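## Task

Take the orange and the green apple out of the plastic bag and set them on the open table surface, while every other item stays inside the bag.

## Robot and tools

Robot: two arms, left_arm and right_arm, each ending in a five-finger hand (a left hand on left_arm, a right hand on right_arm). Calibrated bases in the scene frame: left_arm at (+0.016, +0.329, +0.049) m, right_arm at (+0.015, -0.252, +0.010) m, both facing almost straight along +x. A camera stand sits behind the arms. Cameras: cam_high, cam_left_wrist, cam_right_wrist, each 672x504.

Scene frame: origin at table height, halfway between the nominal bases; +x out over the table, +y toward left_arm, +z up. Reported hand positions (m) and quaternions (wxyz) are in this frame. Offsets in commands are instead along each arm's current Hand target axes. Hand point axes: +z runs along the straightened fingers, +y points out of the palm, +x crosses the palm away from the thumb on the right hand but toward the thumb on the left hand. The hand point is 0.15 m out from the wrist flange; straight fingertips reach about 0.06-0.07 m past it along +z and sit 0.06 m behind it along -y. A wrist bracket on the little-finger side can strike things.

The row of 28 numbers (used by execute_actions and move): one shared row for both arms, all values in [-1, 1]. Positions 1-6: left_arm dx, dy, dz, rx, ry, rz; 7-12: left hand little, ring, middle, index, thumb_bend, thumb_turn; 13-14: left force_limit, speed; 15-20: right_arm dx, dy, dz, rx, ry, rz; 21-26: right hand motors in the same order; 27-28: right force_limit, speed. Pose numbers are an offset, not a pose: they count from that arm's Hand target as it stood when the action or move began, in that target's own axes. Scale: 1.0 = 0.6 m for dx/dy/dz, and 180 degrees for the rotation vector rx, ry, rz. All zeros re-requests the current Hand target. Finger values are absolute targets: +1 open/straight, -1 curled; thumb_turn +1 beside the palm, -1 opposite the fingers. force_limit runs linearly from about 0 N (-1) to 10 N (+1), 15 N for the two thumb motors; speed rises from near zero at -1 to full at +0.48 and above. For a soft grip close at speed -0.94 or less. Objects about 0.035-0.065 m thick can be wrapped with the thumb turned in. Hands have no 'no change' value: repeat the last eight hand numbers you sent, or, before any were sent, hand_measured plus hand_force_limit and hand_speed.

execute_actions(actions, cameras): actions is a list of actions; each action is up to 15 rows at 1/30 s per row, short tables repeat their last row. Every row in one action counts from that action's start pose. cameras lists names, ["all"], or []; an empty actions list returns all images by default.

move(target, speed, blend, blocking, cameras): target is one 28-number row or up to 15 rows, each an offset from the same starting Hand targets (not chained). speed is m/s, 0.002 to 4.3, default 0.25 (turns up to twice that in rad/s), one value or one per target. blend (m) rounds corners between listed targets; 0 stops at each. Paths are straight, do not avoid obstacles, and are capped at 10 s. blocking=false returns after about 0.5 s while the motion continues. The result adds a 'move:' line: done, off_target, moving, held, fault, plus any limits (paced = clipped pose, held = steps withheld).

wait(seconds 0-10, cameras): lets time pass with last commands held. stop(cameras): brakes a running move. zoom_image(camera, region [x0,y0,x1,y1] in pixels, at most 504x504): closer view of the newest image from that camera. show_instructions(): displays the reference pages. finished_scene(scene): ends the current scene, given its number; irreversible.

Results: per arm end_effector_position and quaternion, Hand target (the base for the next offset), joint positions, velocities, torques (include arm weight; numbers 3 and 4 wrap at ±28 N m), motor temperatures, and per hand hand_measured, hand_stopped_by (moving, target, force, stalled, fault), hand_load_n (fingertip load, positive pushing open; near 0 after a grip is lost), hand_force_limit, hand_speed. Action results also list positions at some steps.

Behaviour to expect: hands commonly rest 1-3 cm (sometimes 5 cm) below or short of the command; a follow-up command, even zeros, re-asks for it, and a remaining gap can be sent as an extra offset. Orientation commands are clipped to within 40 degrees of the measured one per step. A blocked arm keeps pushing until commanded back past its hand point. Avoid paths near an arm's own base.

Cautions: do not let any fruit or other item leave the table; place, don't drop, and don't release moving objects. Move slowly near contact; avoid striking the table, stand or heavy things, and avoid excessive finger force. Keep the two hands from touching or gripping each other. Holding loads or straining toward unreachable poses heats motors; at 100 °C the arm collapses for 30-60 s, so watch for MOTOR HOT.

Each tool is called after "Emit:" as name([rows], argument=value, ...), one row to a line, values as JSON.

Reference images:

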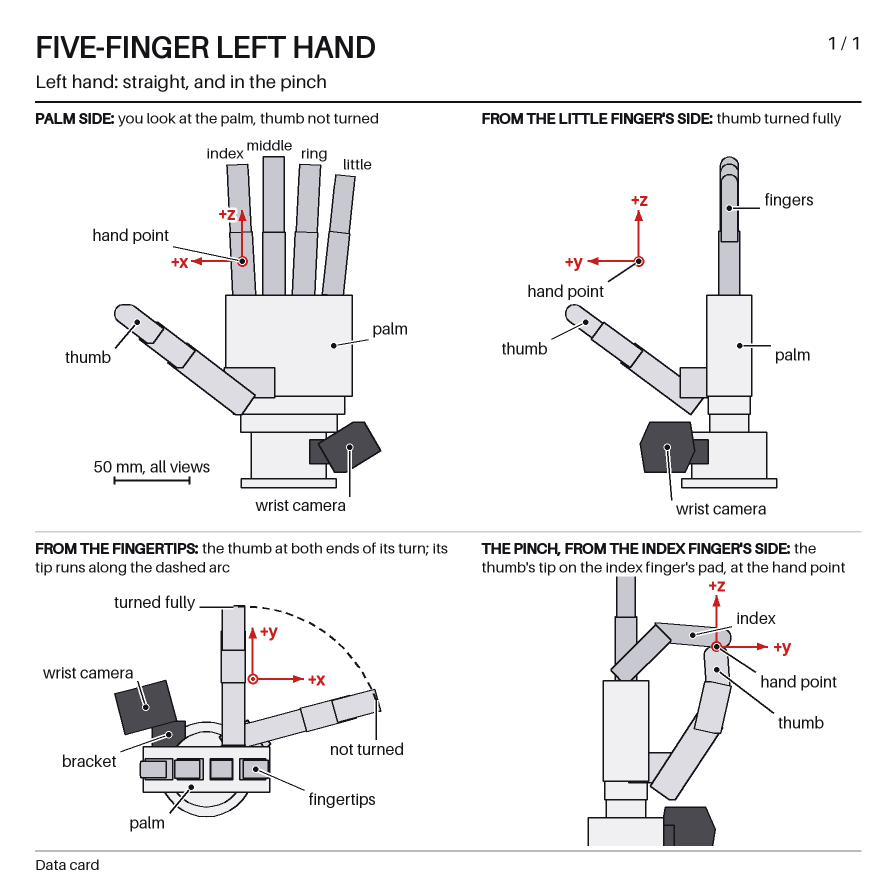

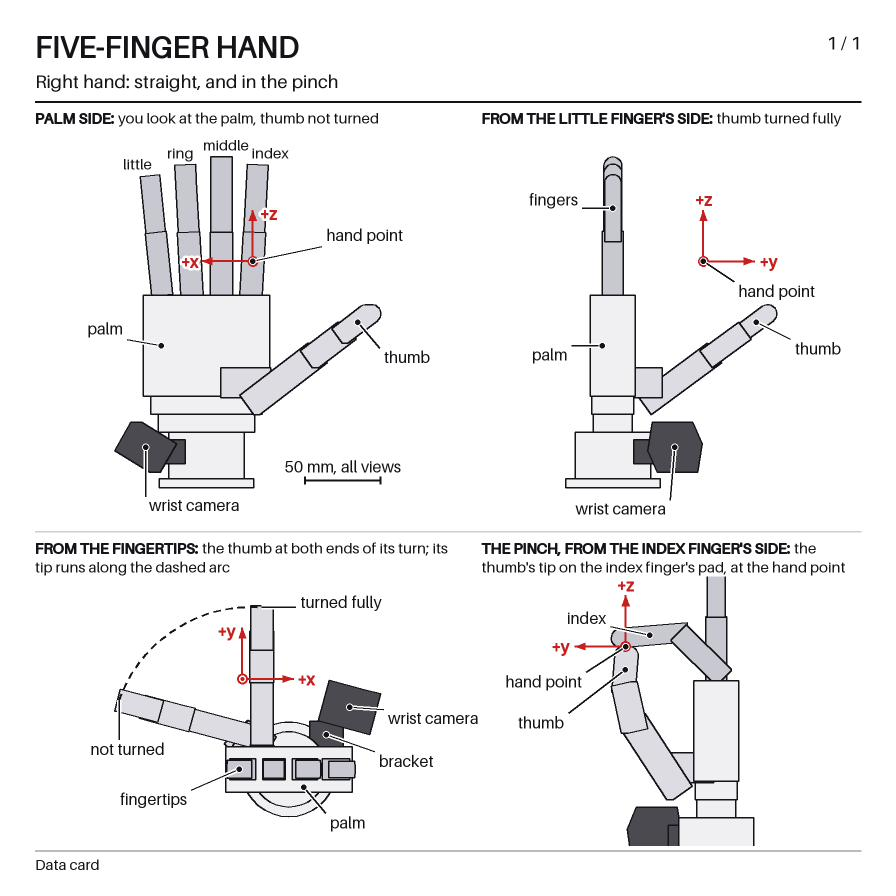

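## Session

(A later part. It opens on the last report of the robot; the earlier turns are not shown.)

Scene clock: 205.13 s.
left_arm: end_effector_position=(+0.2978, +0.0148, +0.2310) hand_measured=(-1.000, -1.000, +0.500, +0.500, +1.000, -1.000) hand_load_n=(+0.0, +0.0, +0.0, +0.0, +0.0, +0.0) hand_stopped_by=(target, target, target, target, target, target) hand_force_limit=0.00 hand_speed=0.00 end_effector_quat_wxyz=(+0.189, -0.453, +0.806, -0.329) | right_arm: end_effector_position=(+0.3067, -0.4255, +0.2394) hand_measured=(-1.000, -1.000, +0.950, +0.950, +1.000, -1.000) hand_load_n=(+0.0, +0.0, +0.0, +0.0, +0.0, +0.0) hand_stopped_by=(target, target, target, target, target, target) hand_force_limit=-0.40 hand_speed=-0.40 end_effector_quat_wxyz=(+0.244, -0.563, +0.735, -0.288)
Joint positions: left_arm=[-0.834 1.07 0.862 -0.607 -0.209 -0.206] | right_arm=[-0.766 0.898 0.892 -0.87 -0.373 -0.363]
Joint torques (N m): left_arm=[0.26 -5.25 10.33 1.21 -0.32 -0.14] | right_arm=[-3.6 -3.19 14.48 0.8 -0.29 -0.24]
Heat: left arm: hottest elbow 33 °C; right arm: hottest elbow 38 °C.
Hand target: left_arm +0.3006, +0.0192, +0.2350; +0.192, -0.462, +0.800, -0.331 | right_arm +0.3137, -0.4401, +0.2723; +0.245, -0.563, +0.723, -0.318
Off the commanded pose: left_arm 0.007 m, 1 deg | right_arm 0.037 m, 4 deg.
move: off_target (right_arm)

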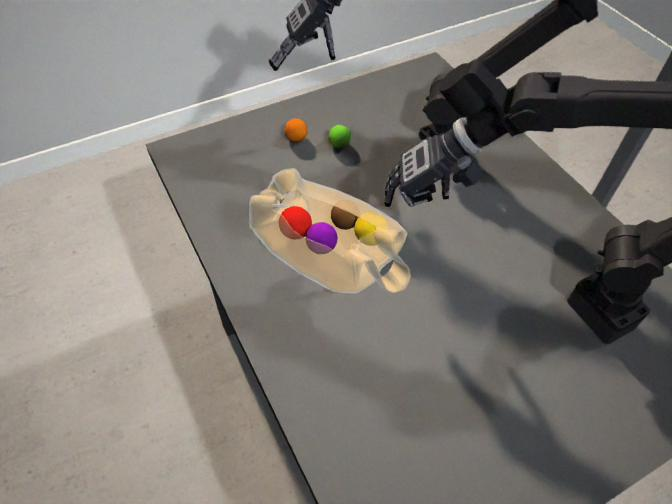

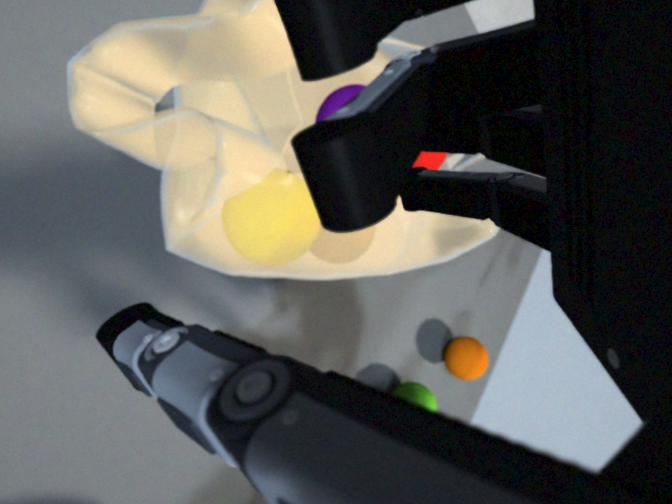

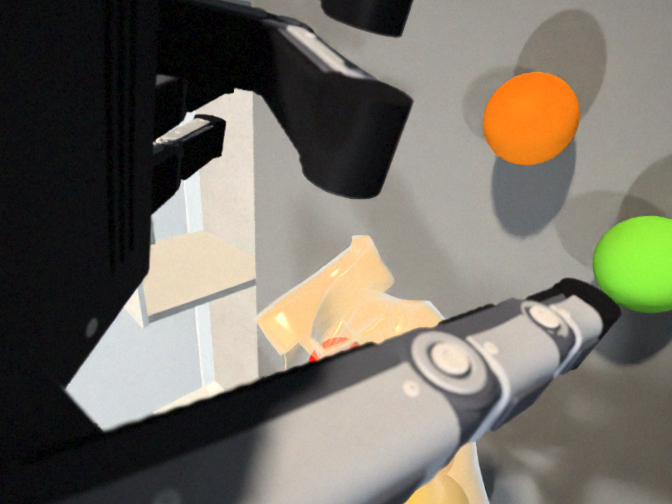

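Emit:
wait(seconds=0.5, cameras=["cam_high"])

Emit:
zoom_image(camera="cam_high", region=[230, 90, 430, 310])

Scene clock: 206.10 s.
left_arm: end_effector_position=(+0.2978, +0.0148, +0.2310) hand_measured=(-1.000, -1.000, +0.500, +0.500, +1.000, -1.000) hand_load_n=(+0.0, +0.0, +0.0, +0.0, +0.0, +0.0) hand_stopped_by=(target, target, target, target, target, target) hand_force_limit=0.00 hand_speed=0.00 end_effector_quat_wxyz=(+0.189, -0.453, +0.806, -0.329) | right_arm: end_effector_position=(+0.3066, -0.4256, +0.2394) hand_measured=(-1.000, -1.000, +0.950, +0.950, +1.000, -1.000) hand_load_n=(+0.0, +0.5, +0.0, -0.5, +0.0, +0.0) hand_stopped_by=(target, target, target, target, target, target) hand_force_limit=-0.40 hand_speed=-0.40 end_effector_quat_wxyz=(+0.243, -0.563, +0.735, -0.288)
Joint positions: left_arm=[-0.834 1.07 0.862 -0.607 -0.209 -0.206] | right_arm=[-0.766 0.898 0.892 -0.87 -0.373 -0.364]
Joint torques (N m): left_arm=[0.09 -5.19 10.35 1.22 -0.33 -0.14] | right_arm=[-3.43 -3.14 14.54 0.77 -0.3 -0.25]
Heat: left arm: hottest elbow 33 °C; right arm: hottest elbow 38 °C.
Hand target: left_arm +0.3006, +0.0192, +0.2350; +0.192, -0.462, +0.800, -0.331 | right_arm +0.3138, -0.4401, +0.2723; +0.245, -0.563, +0.723, -0.318
Off the commanded pose: left_arm 0.007 m, 1 deg | right_arm 0.037 m, 4 deg.
wait: 0.50 s; at rest from the start
Images, in order (width x height): cam_high 672x504.

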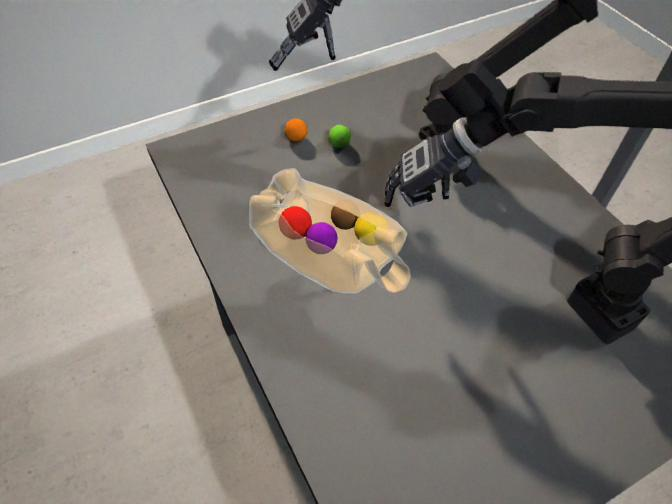

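Scaled by 2.291 from the camera's 672x504 image, which has a finer 960x720 frame.

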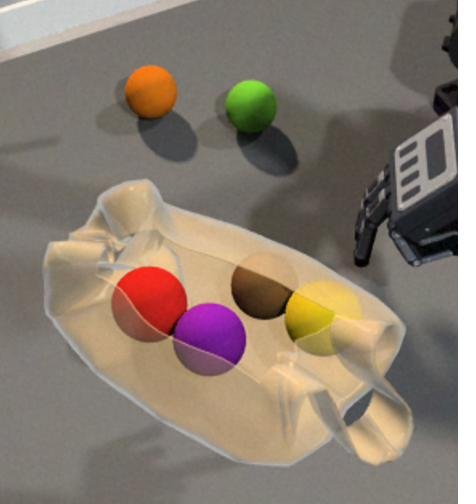

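Emit:
finished_scene(scene=2)

The scene is finished: the task was done.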